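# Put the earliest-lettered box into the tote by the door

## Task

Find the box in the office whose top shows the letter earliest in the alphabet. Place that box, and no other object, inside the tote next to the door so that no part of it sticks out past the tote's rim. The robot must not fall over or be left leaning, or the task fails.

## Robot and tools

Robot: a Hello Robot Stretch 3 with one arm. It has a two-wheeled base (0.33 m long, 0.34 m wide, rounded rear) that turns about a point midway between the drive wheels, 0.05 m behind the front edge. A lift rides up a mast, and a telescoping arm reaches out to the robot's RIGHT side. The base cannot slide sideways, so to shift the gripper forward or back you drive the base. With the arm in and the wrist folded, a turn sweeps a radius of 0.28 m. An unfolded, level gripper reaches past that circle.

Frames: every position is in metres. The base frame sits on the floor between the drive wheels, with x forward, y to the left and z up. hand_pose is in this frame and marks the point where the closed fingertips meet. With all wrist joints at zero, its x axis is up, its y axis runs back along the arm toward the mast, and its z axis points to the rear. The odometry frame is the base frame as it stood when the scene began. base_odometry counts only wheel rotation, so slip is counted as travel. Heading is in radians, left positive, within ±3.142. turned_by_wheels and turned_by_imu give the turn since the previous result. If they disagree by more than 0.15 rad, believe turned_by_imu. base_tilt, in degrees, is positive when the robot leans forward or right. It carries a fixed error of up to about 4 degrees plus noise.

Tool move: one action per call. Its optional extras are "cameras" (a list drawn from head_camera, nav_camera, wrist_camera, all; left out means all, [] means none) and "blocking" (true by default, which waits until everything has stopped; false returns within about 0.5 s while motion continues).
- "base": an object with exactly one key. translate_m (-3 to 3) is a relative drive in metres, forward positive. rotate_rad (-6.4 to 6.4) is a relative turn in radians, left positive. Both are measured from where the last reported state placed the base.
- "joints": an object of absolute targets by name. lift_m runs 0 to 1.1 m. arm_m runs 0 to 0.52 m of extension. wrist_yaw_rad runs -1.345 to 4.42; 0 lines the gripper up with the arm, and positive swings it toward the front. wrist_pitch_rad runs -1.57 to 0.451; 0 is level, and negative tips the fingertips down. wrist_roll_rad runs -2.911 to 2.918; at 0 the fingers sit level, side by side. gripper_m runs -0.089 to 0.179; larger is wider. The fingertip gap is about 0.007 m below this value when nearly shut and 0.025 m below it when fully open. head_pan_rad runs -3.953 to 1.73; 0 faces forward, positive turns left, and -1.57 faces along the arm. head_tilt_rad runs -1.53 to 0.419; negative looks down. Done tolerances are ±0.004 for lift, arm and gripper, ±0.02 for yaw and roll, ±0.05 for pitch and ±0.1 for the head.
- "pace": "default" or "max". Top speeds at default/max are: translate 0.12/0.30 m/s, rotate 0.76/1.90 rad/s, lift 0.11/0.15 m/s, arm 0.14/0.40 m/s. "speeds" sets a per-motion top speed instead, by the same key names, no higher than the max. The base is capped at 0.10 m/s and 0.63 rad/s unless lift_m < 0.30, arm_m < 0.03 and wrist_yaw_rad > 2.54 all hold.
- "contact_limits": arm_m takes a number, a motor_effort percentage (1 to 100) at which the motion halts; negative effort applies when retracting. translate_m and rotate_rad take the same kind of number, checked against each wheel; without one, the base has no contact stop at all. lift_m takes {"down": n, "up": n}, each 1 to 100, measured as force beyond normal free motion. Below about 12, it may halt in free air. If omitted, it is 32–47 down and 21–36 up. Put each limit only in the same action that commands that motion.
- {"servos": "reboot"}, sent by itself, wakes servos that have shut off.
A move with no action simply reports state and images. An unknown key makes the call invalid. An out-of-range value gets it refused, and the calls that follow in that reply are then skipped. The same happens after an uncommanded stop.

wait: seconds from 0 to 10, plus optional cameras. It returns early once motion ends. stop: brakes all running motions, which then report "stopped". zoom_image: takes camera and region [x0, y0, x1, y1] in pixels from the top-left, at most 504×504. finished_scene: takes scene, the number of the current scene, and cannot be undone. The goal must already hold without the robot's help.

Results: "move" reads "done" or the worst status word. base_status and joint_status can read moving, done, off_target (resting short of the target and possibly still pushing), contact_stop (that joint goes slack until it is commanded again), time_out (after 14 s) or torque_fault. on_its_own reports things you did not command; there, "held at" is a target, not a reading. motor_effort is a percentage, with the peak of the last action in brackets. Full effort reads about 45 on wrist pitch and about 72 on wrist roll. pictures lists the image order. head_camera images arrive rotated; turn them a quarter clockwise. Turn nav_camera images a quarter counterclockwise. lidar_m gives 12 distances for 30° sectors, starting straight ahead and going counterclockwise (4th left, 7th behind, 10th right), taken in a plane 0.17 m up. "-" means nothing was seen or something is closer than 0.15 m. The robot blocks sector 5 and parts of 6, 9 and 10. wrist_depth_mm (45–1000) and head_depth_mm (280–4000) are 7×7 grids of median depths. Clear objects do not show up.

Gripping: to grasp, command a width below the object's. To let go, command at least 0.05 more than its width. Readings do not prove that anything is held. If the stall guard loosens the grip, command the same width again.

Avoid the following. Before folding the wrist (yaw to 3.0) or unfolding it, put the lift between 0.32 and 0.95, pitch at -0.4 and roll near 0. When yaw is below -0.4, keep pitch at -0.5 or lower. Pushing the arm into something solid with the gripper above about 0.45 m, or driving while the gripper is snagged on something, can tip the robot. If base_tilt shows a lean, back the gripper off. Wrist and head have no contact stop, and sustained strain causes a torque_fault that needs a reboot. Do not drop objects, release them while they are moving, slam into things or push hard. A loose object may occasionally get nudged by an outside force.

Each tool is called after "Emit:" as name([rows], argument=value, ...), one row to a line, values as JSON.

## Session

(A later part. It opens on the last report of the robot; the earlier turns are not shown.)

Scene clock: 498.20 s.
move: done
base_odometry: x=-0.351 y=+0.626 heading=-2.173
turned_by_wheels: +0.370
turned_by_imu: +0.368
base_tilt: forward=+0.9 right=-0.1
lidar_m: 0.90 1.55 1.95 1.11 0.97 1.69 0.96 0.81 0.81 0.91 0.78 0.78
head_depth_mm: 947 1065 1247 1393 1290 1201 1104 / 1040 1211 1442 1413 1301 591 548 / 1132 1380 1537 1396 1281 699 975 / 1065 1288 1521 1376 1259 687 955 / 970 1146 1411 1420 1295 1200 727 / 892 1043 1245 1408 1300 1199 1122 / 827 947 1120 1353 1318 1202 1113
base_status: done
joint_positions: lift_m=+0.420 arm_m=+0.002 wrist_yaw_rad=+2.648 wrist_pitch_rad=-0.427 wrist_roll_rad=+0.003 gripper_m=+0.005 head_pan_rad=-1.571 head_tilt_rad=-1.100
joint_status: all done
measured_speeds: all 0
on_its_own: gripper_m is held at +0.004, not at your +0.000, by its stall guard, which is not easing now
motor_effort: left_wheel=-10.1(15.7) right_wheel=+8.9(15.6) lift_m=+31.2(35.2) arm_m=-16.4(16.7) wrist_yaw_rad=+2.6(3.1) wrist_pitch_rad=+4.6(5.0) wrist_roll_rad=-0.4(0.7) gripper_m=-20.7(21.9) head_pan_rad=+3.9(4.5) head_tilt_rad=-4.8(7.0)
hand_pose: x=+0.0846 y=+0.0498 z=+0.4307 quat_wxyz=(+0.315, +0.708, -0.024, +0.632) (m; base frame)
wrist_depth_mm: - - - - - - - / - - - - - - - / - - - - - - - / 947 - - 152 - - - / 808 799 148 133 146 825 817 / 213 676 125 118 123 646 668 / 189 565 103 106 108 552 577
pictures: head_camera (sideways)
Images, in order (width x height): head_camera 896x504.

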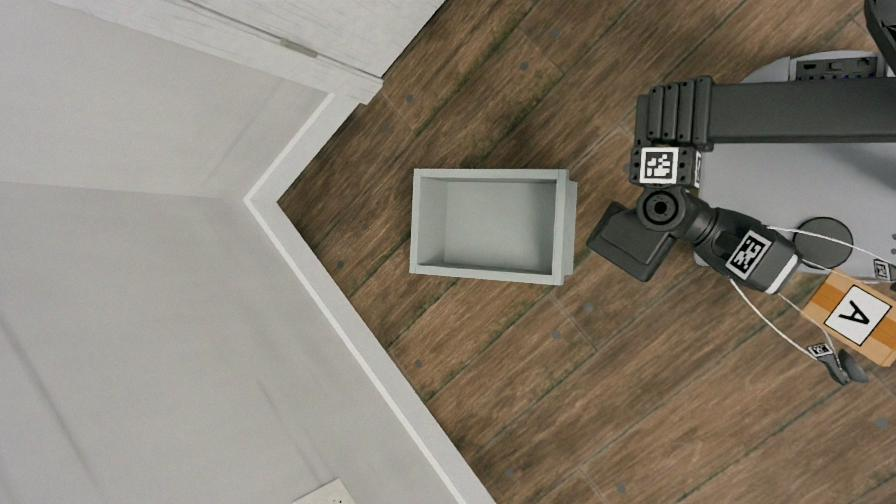

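Emit:
move(base={"translate_m": 0.013}, joints={"wrist_yaw_rad": 0.0, "wrist_pitch_rad": -0.4}, speeds={"wrist_yaw_rad": 2.0}, cameras=[])

Emit:
move(joints={"arm_m": 0.288, "wrist_pitch_rad": -0.9, "lift_m": 0.38}, speeds={"arm_m": 0.3}, cameras=["head_camera", "wrist_camera"])

Scene clock: 510.73 s.
move: done
base_odometry: x=-0.358 y=+0.615 heading=-2.173
turned_by_wheels: +0.000
turned_by_imu: +0.001
base_tilt: forward=+1.0 right=-0.2
lidar_m: 0.89 1.52 1.96 1.12 0.97 1.72 0.97 0.82 0.82 0.89 0.77 0.77
head_depth_mm: 957 1080 1257 1395 1294 1205 1099 / 1060 1229 1449 1404 1306 592 548 / 1139 1355 1545 1397 852 640 969 / 1045 1266 1514 1379 1256 1053 972 / 958 1136 1400 1420 1292 1203 1118 / 880 1024 1240 1402 1306 1201 1121 / 812 936 1107 1326 1299 1202 1118
base_status: done
joint_positions: lift_m=+0.420 arm_m=+0.002 wrist_yaw_rad=+0.003 wrist_pitch_rad=-0.427 wrist_roll_rad=+0.003 gripper_m=+0.005 head_pan_rad=-1.570 head_tilt_rad=-1.100
joint_status: all done
measured_speeds: all 0
on_its_own: gripper_m is held at +0.004, not at your +0.000, by its stall guard, which is not easing now
motor_effort: left_wheel=+2.6(6.9) right_wheel=+6.9(12.9) lift_m=+20.1(25.0) arm_m=-21.1(22.6) wrist_yaw_rad=-2.2(4.9) wrist_pitch_rad=+4.9(7.4) wrist_roll_rad=-0.3(0.7) gripper_m=-21.3(22.5) head_pan_rad=+2.9(4.6) head_tilt_rad=-4.9(6.6)
hand_pose: x=-0.0208 y=-0.3700 z=+0.4307 quat_wxyz=(+0.690, +0.151, -0.692, -0.149) (m; base frame)
wrist_depth_mm: - - - - - 532 - / - - - - - 574 - / - - - - - 613 - / - - - 152 697 - - / - - 148 133 136 673 - / - - 125 118 124 123 - / - 544 103 106 108 555 567
pictures: none
No camera images: "cameras" was empty.

Scene clock: 513.87 s.
move: done
base_odometry: x=-0.358 y=+0.615 heading=-2.173
turned_by_wheels: +0.000
turned_by_imu: +0.000
base_tilt: forward=+1.0 right=+0.0
lidar_m: 0.89 1.52 1.97 1.12 0.97 1.71 0.97 0.82 0.82 0.90 0.77 0.77
head_depth_mm: 956 1080 1267 1396 1299 1194 1100 / 1056 1230 1458 1363 696 634 588 / 1132 1353 1533 806 1288 1052 973 / 1050 1266 1526 1382 1291 1184 968 / 955 1142 1390 1429 1311 1207 1114 / 879 1031 1241 1403 1303 1216 1117 / 816 937 1106 1351 1309 1205 1118
base_status: not commanded
joint_positions: lift_m=+0.380 arm_m=+0.288 wrist_yaw_rad=+0.003 wrist_pitch_rad=-0.913 wrist_roll_rad=+0.003 gripper_m=+0.005 head_pan_rad=-1.570 head_tilt_rad=-1.100
joint_status: all done
measured_speeds: all 0
on_its_own: gripper_m is held at +0.004, not at your +0.000, by its stall guard, which is not easing now
motor_effort: left_wheel=+2.4(2.8) right_wheel=+6.5(7.4) lift_m=+24.6(25.1) arm_m=+22.1(25.0) wrist_yaw_rad=-2.1(2.4) wrist_pitch_rad=+2.1(5.9) wrist_roll_rad=-0.5(0.7) gripper_m=-21.0(22.0) head_pan_rad=+1.9(3.5) head_tilt_rad=-5.7(6.1)
hand_pose: x=-0.0212 y=-0.5706 z=+0.3013 quat_wxyz=(+0.634, +0.312, -0.635, -0.312) (m; base frame)
wrist_depth_mm: 343 382 - 622 - - 340 / 366 - 526 631 616 440 384 / 387 469 559 582 566 491 - / 426 515 527 150 525 513 462 / 478 489 149 133 141 484 473 / 455 449 125 118 123 434 442 / 425 405 103 106 108 400 414
pictures: head_camera (sideways), wrist_camera
Images, in order (width x height): head_camera 896x504, wrist_camera 644x364.

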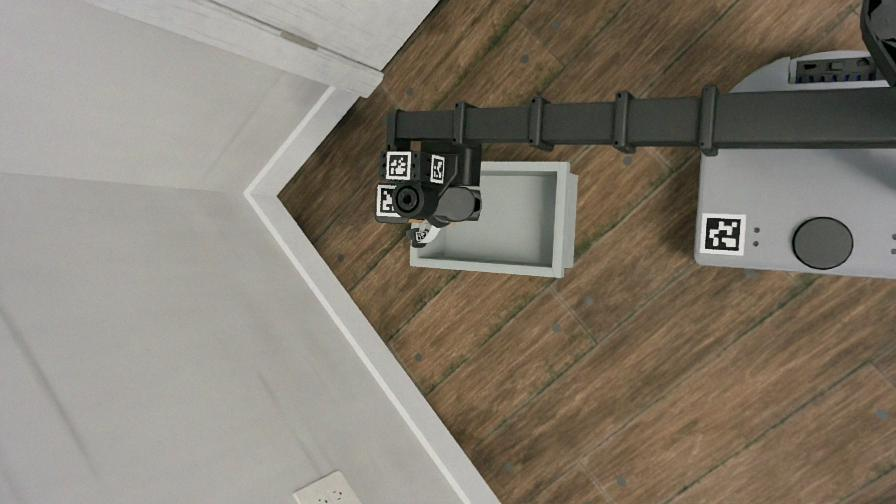

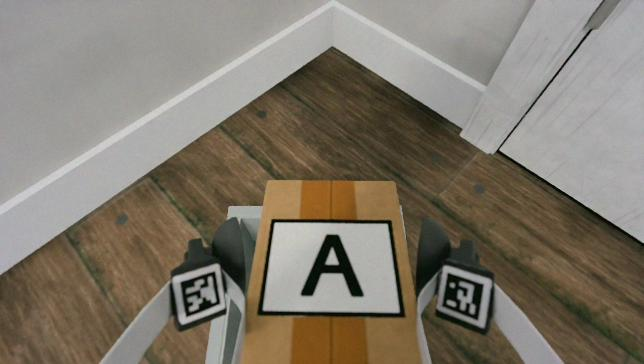

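Emit:
zoom_image(camera="wrist_camera", region=[190, 180, 450, 364])

Scaled by 1.938.

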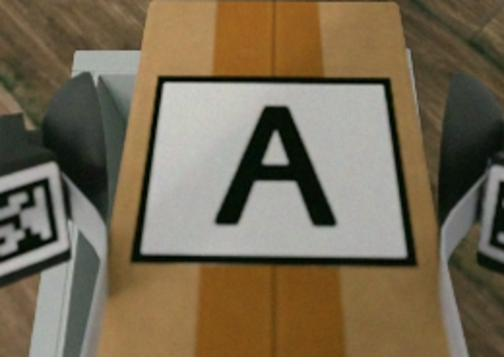

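Emit:
move(base={"translate_m": 0.012}, joints={"lift_m": 0.27, "arm_m": 0.268}, pace="max", cameras=["head_camera", "wrist_camera"])

Scene clock: 545.40 s.
move: done
base_odometry: x=-0.365 y=+0.605 heading=-2.173
turned_by_wheels: +0.000
turned_by_imu: +0.001
base_tilt: forward=+1.0 right=-0.3
lidar_m: 0.88 1.51 1.99 1.13 0.98 1.72 0.99 0.83 0.82 0.89 0.76 0.76
head_depth_mm: 962 1086 1274 1390 1296 1195 1101 / 1068 1249 1463 1427 1263 1012 699 / 1130 1369 1534 915 1255 1036 961 / 1040 1251 1502 1375 1282 1184 970 / 947 1124 1377 1421 1302 1205 1120 / 871 1014 1217 1400 1309 1200 1120 / 804 926 1089 1329 1306 1204 1122
base_status: done
joint_positions: lift_m=+0.270 arm_m=+0.268 wrist_yaw_rad=+0.003 wrist_pitch_rad=-0.914 wrist_roll_rad=+0.003 gripper_m=+0.005 head_pan_rad=-1.570 head_tilt_rad=-1.100
joint_status: all done
measured_speeds: all 0
on_its_own: gripper_m is held at +0.004, not at your +0.000, by its stall guard, which is not easing now
motor_effort: left_wheel=+5.7(8.4) right_wheel=+4.0(11.8) lift_m=+21.6(26.6) arm_m=-20.6(24.2) wrist_yaw_rad=-1.7(2.1) wrist_pitch_rad=+2.2(2.7) wrist_roll_rad=-0.6(0.6) gripper_m=-20.8(22.2) head_pan_rad=+2.4(3.2) head_tilt_rad=-4.5(5.7)
hand_pose: x=-0.0212 y=-0.5504 z=+0.1911 quat_wxyz=(+0.634, +0.312, -0.635, -0.312) (m; base frame)
wrist_depth_mm: 342 393 - 551 521 447 361 / 360 - 491 488 487 482 401 / - 441 446 445 447 439 424 / 403 406 287 147 278 400 398 / 375 369 148 132 141 365 368 / 344 343 125 118 123 334 336 / 325 205 105 107 108 211 317
pictures: head_camera (sideways), wrist_camera
Images, in order (width x height): head_camera 896x504, wrist_camera 644x364.

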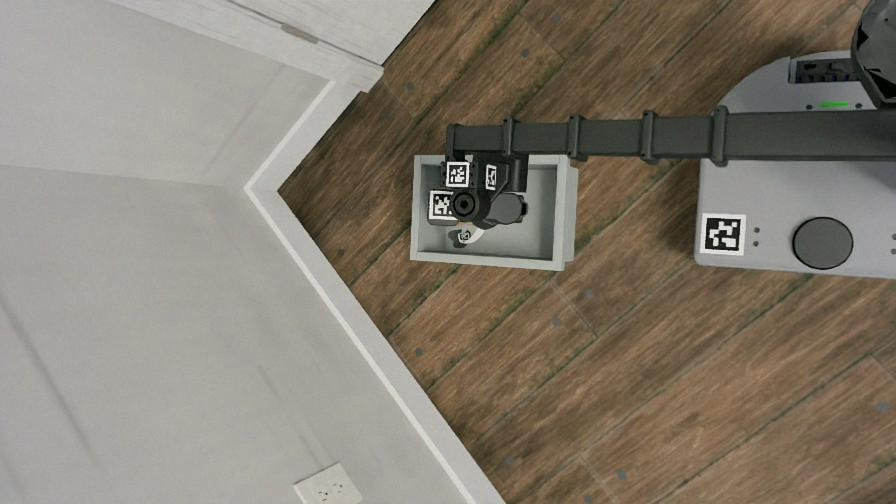

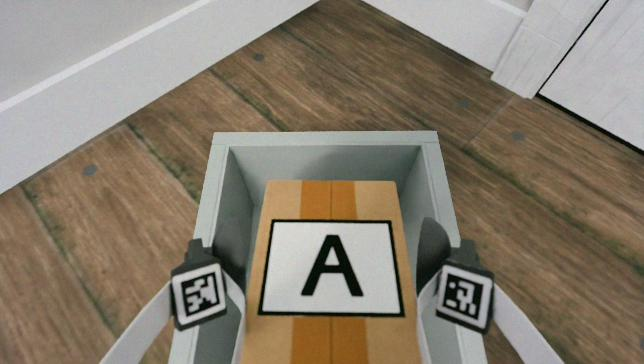

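Emit:
move(joints={"lift_m": 0.165}, cameras=[])

Emit:
move(joints={"lift_m": 0.08}, speeds={"lift_m": 0.05}, contact_limits={"lift_m": {"down": 13}}, cameras=["wrist_camera", "head_camera"])

Scene clock: 557.30 s.
move: done
base_odometry: x=-0.365 y=+0.605 heading=-2.173
turned_by_wheels: +0.000
turned_by_imu: +0.001
base_tilt: forward=+1.0 right=-0.1
lidar_m: 0.88 1.51 1.98 1.13 0.98 1.73 0.99 0.82 0.83 0.89 0.76 0.76
head_depth_mm: 968 1090 1270 1388 1291 1198 1099 / 1058 1241 1459 1416 1269 1185 961 / 1127 1365 1523 1349 1191 1026 956 / 1039 1243 1500 1404 1265 1185 970 / 946 1121 1371 1412 1303 1195 1116 / 868 1008 1218 1405 1300 1197 1123 / 802 931 1094 1336 1292 1207 1116
base_status: not commanded
joint_positions: lift_m=+0.165 arm_m=+0.268 wrist_yaw_rad=+0.003 wrist_pitch_rad=-0.914 wrist_roll_rad=+0.003 gripper_m=+0.005 head_pan_rad=-1.570 head_tilt_rad=-1.100
joint_status: all done
measured_speeds: all 0
on_its_own: gripper_m is held at +0.004, not at your +0.000, by its stall guard, which is not easing now
motor_effort: left_wheel=+5.7(6.0) right_wheel=+4.2(4.3) lift_m=+20.1(28.2) arm_m=-14.9(17.1) wrist_yaw_rad=-1.8(2.1) wrist_pitch_rad=+2.1(2.6) wrist_roll_rad=-0.3(0.6) gripper_m=-21.0(22.2) head_pan_rad=+1.6(3.3) head_tilt_rad=-3.8(5.2)
hand_pose: x=-0.0212 y=-0.5504 z=+0.0861 quat_wxyz=(+0.634, +0.312, -0.635, -0.312) (m; base frame)
wrist_depth_mm: - 383 397 408 393 386 358 / 342 339 205 - - 329 342 / 316 186 227 - 239 180 307 / 288 158 226 148 239 166 282 / 263 146 149 133 136 151 259 / 235 128 125 118 123 127 240 / 118 120 123 106 108 126 119
pictures: none
No camera images: "cameras" was empty.

Scene clock: 559.47 s.
move: contact_stop
base_odometry: x=-0.365 y=+0.605 heading=-2.173
turned_by_wheels: +0.000
turned_by_imu: +0.000
base_tilt: forward=+0.9 right=+0.0
lidar_m: 0.88 1.51 1.98 1.13 0.98 1.72 0.99 0.83 0.83 0.89 0.76 0.76
head_depth_mm: 968 1091 1271 1397 1290 1195 1099 / 1068 1242 1466 1415 1294 1198 870 / 1132 1366 1544 1375 1049 1028 954 / 1034 1255 1498 1397 1282 1188 977 / 945 1115 1369 1408 1302 1202 1114 / 867 1013 1212 1404 1307 1200 1115 / 805 924 1093 1326 1308 1203 1117
base_status: not commanded
joint_positions: lift_m=+0.085 arm_m=+0.268 wrist_yaw_rad=+0.001 wrist_pitch_rad=-0.856 wrist_roll_rad=+0.003 gripper_m=+0.005 head_pan_rad=-1.570 head_tilt_rad=-1.100
joint_status: lift_m contact_stop (moved -0.080 of -0.085)
measured_speeds: translate_m=+0.000 rotate_rad=+0.000 lift_m=+0.002 arm_m=+0.000 wrist_yaw_rad=+0.000 wrist_pitch_rad=+0.000 wrist_roll_rad=+0.000 head_pan_rad=+0.000 head_tilt_rad=+0.000
on_its_own: gripper_m is held at +0.004, not at your +0.000, by its stall guard, which is not easing now; lift_m is slack since a contact_stop (your +0.080 is given up)
motor_effort: left_wheel=+5.7(6.1) right_wheel=+3.4(4.6) lift_m=+23.4(23.5) arm_m=-12.4(14.8) wrist_yaw_rad=-0.7(2.1) wrist_pitch_rad=-8.3(10.3) wrist_roll_rad=-0.4(0.7) gripper_m=-21.1(22.1) head_pan_rad=+0.3(2.1) head_tilt_rad=-2.7(5.2)
contact_limits: lift_m down 13 (down: maximum 72; up: maximum 65)
hand_pose: x=-0.0214 y=-0.5627 z=+0.0144 quat_wxyz=(+0.643, +0.293, -0.644, -0.294) (m; base frame)
wrist_depth_mm: 110 149 - - - 150 102 / - 148 - - - 163 100 / - 160 230 - - 151 96 / 110 159 199 143 - 152 100 / 110 148 150 130 136 151 106 / 109 130 124 115 122 124 106 / - 122 123 109 110 125 96
pictures: head_camera (sideways), wrist_camera
Images, in order (width x height): head_camera 896x504, wrist_camera 644x364.

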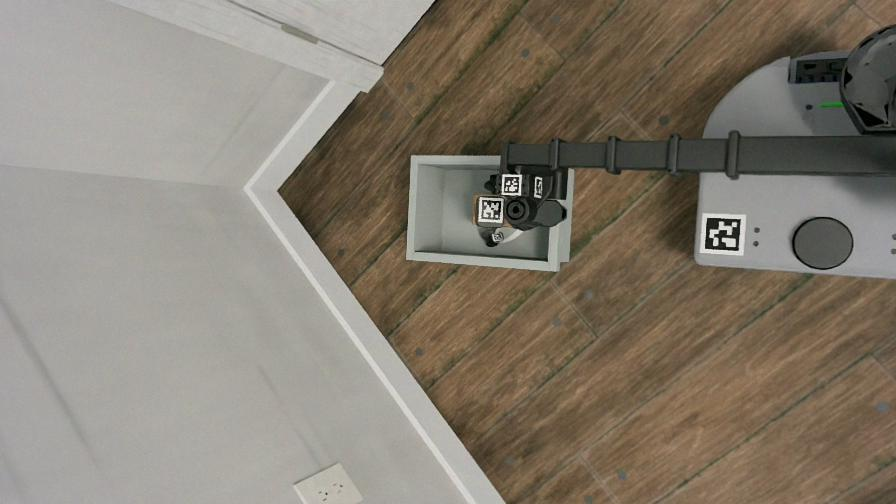

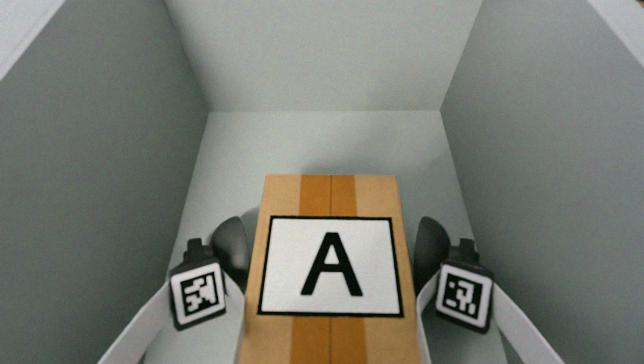

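Emit:
move(joints={"lift_m": 0.087, "gripper_m": 0.115}, speeds={"lift_m": 0.02}, cameras=["wrist_camera"])

Scene clock: 572.07 s.
move: done
base_odometry: x=-0.365 y=+0.605 heading=-2.173
turned_by_wheels: +0.000
turned_by_imu: +0.001
base_tilt: forward=+1.1 right=-0.2
lidar_m: 0.88 1.51 1.98 1.13 0.98 1.72 0.98 0.82 0.83 0.89 0.76 0.76
head_depth_mm: 970 1089 1276 1409 1283 1187 1097 / 1066 1243 1473 1412 1289 1196 866 / 1137 1379 1540 1362 1048 1023 951 / 1039 1249 1504 1380 1264 1191 969 / 947 1120 1379 1419 1303 1196 1111 / 870 1017 1217 1403 1307 1203 1117 / 802 925 1093 1330 1299 1208 1118
base_status: not commanded
joint_positions: lift_m=+0.087 arm_m=+0.268 wrist_yaw_rad=-0.006 wrist_pitch_rad=-0.864 wrist_roll_rad=+0.006 gripper_m=+0.115 head_pan_rad=-1.570 head_tilt_rad=-1.100
joint_status: all done
measured_speeds: all 0
motor_effort: left_wheel=+5.6(5.9) right_wheel=+3.2(3.9) lift_m=+17.1(28.8) arm_m=-6.1(8.3) wrist_yaw_rad=+5.5(7.4) wrist_pitch_rad=-6.9(8.1) wrist_roll_rad=-1.4(1.5) gripper_m=+3.8(91.7) head_pan_rad=+0.9(1.8) head_tilt_rad=-3.2(4.7)
hand_pose: x=-0.0224 y=-0.5610 z=+0.0152 quat_wxyz=(+0.639, +0.293, -0.645, -0.299) (m; base frame)
wrist_depth_mm: - 152 - - - 147 103 / 112 152 - - - 148 98 / 112 162 - - - 159 94 / 106 150 198 144 - 148 99 / - 147 154 133 180 139 104 / 111 124 128 122 124 123 104 / 110 120 116 114 116 150 99
pictures: wrist_camera
Images, in order (width x height): wrist_camera 644x364.

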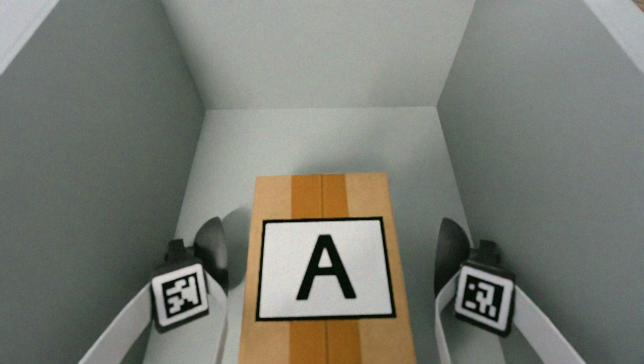

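Emit:
move(joints={"lift_m": 0.14}, speeds={"lift_m": 0.06}, cameras=["wrist_camera"])

Emit:
move(joints={"lift_m": 0.38}, pace="max", cameras=["wrist_camera", "head_camera"])

Scene clock: 578.43 s.
move: done
base_odometry: x=-0.365 y=+0.605 heading=-2.173
turned_by_wheels: +0.000
turned_by_imu: +0.001
base_tilt: forward=+1.1 right=-0.1
lidar_m: 0.87 1.51 1.98 1.13 0.98 1.73 0.98 0.83 0.83 0.89 0.76 0.76
head_depth_mm: 971 1093 1279 1396 1297 1202 1100 / 1077 1235 1466 1407 1290 1179 963 / 1132 1374 1528 1365 1031 1027 955 / 1039 1263 1498 1402 1272 1181 971 / 946 1119 1373 1420 1301 1204 1111 / 870 1013 1215 1389 1303 1199 1115 / 804 921 1092 1308 1310 1205 1115
base_status: not commanded
joint_positions: lift_m=+0.140 arm_m=+0.268 wrist_yaw_rad=+0.001 wrist_pitch_rad=-0.909 wrist_roll_rad=+0.005 gripper_m=+0.115 head_pan_rad=-1.570 head_tilt_rad=-1.100
joint_status: all done
measured_speeds: all 0
motor_effort: left_wheel=+5.5(5.8) right_wheel=+3.5(3.8) lift_m=+32.2(33.9) arm_m=+0.3(2.0) wrist_yaw_rad=-0.3(5.2) wrist_pitch_rad=+1.7(6.6) wrist_roll_rad=-1.1(1.4) gripper_m=+1.9(3.1) head_pan_rad=-0.6(1.5) head_tilt_rad=-2.8(4.3)
hand_pose: x=-0.0215 y=-0.5515 z=+0.0618 quat_wxyz=(+0.634, +0.310, -0.636, -0.311) (m; base frame)
wrist_depth_mm: - 177 - - - 193 341 / 321 160 213 - 215 153 310 / 283 159 229 - 237 151 281 / 122 148 228 - 238 152 250 / 115 138 - 181 181 142 114 / 109 124 132 167 162 125 106 / - 124 194 155 194 119 101
pictures: wrist_camera
Images, in order (width x height): wrist_camera 644x364.

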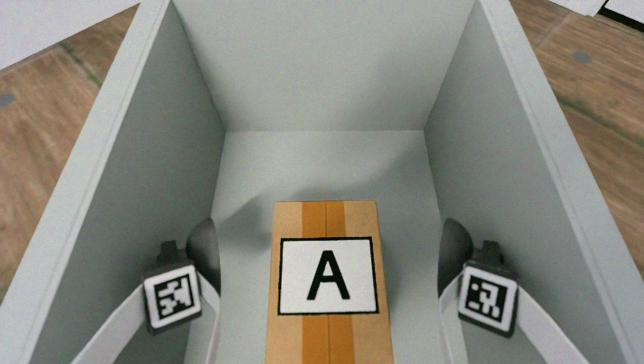

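Scene clock: 580.83 s.
move: done
base_odometry: x=-0.365 y=+0.605 heading=-2.173
turned_by_wheels: +0.000
turned_by_imu: +0.000
base_tilt: forward=+1.1 right=-0.1
lidar_m: 0.88 1.51 1.99 1.13 0.98 1.72 0.98 0.83 0.83 0.89 0.76 0.76
head_depth_mm: 967 1089 1274 1392 1295 1197 1103 / 1067 1243 1473 1388 693 638 588 / 1130 1367 1529 803 1282 1048 972 / 1043 1252 1492 1386 1281 1186 968 / 945 1117 1384 1419 1293 1200 1117 / 869 1009 1231 1391 1307 1203 1115 / 807 926 1086 1334 1307 1207 1118
base_status: not commanded
joint_positions: lift_m=+0.380 arm_m=+0.268 wrist_yaw_rad=+0.001 wrist_pitch_rad=-0.910 wrist_roll_rad=+0.004 gripper_m=+0.115 head_pan_rad=-1.570 head_tilt_rad=-1.100
joint_status: all done
measured_speeds: all 0
motor_effort: left_wheel=+5.7(5.8) right_wheel=+2.9(3.9) lift_m=+31.1(34.2) arm_m=+3.7(3.9) wrist_yaw_rad=-0.4(0.9) wrist_pitch_rad=+1.7(2.0) wrist_roll_rad=-0.8(1.0) gripper_m=+0.8(2.1) head_pan_rad=-0.8(1.8) head_tilt_rad=-2.6(4.0)
hand_pose: x=-0.0215 y=-0.5512 z=+0.3016 quat_wxyz=(+0.634, +0.310, -0.636, -0.311) (m; base frame)
wrist_depth_mm: 346 385 - 623 - - 357 / 371 - 536 638 625 459 - / 387 477 571 577 577 513 463 / - 521 527 526 526 526 474 / 478 479 398 - 453 482 484 / 446 125 336 - 360 123 442 / 423 124 398 369 365 403 409
pictures: head_camera (sideways), wrist_camera
Images, in order (width x height): head_camera 896x504, wrist_camera 644x364.

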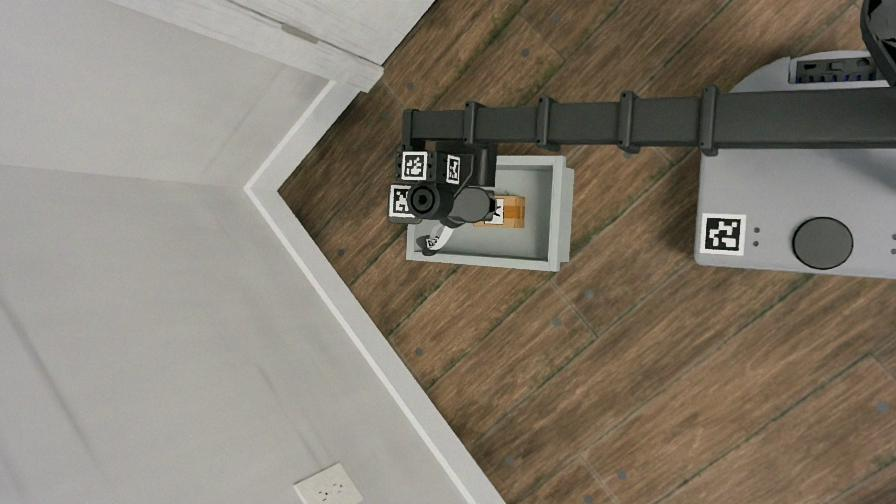

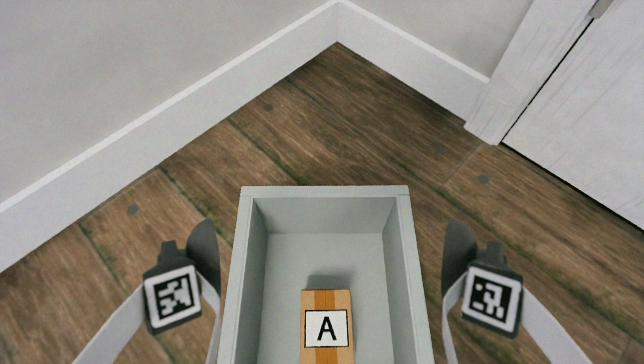

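Emit:
finished_scene(scene=3)

The scene is finished: the task was done.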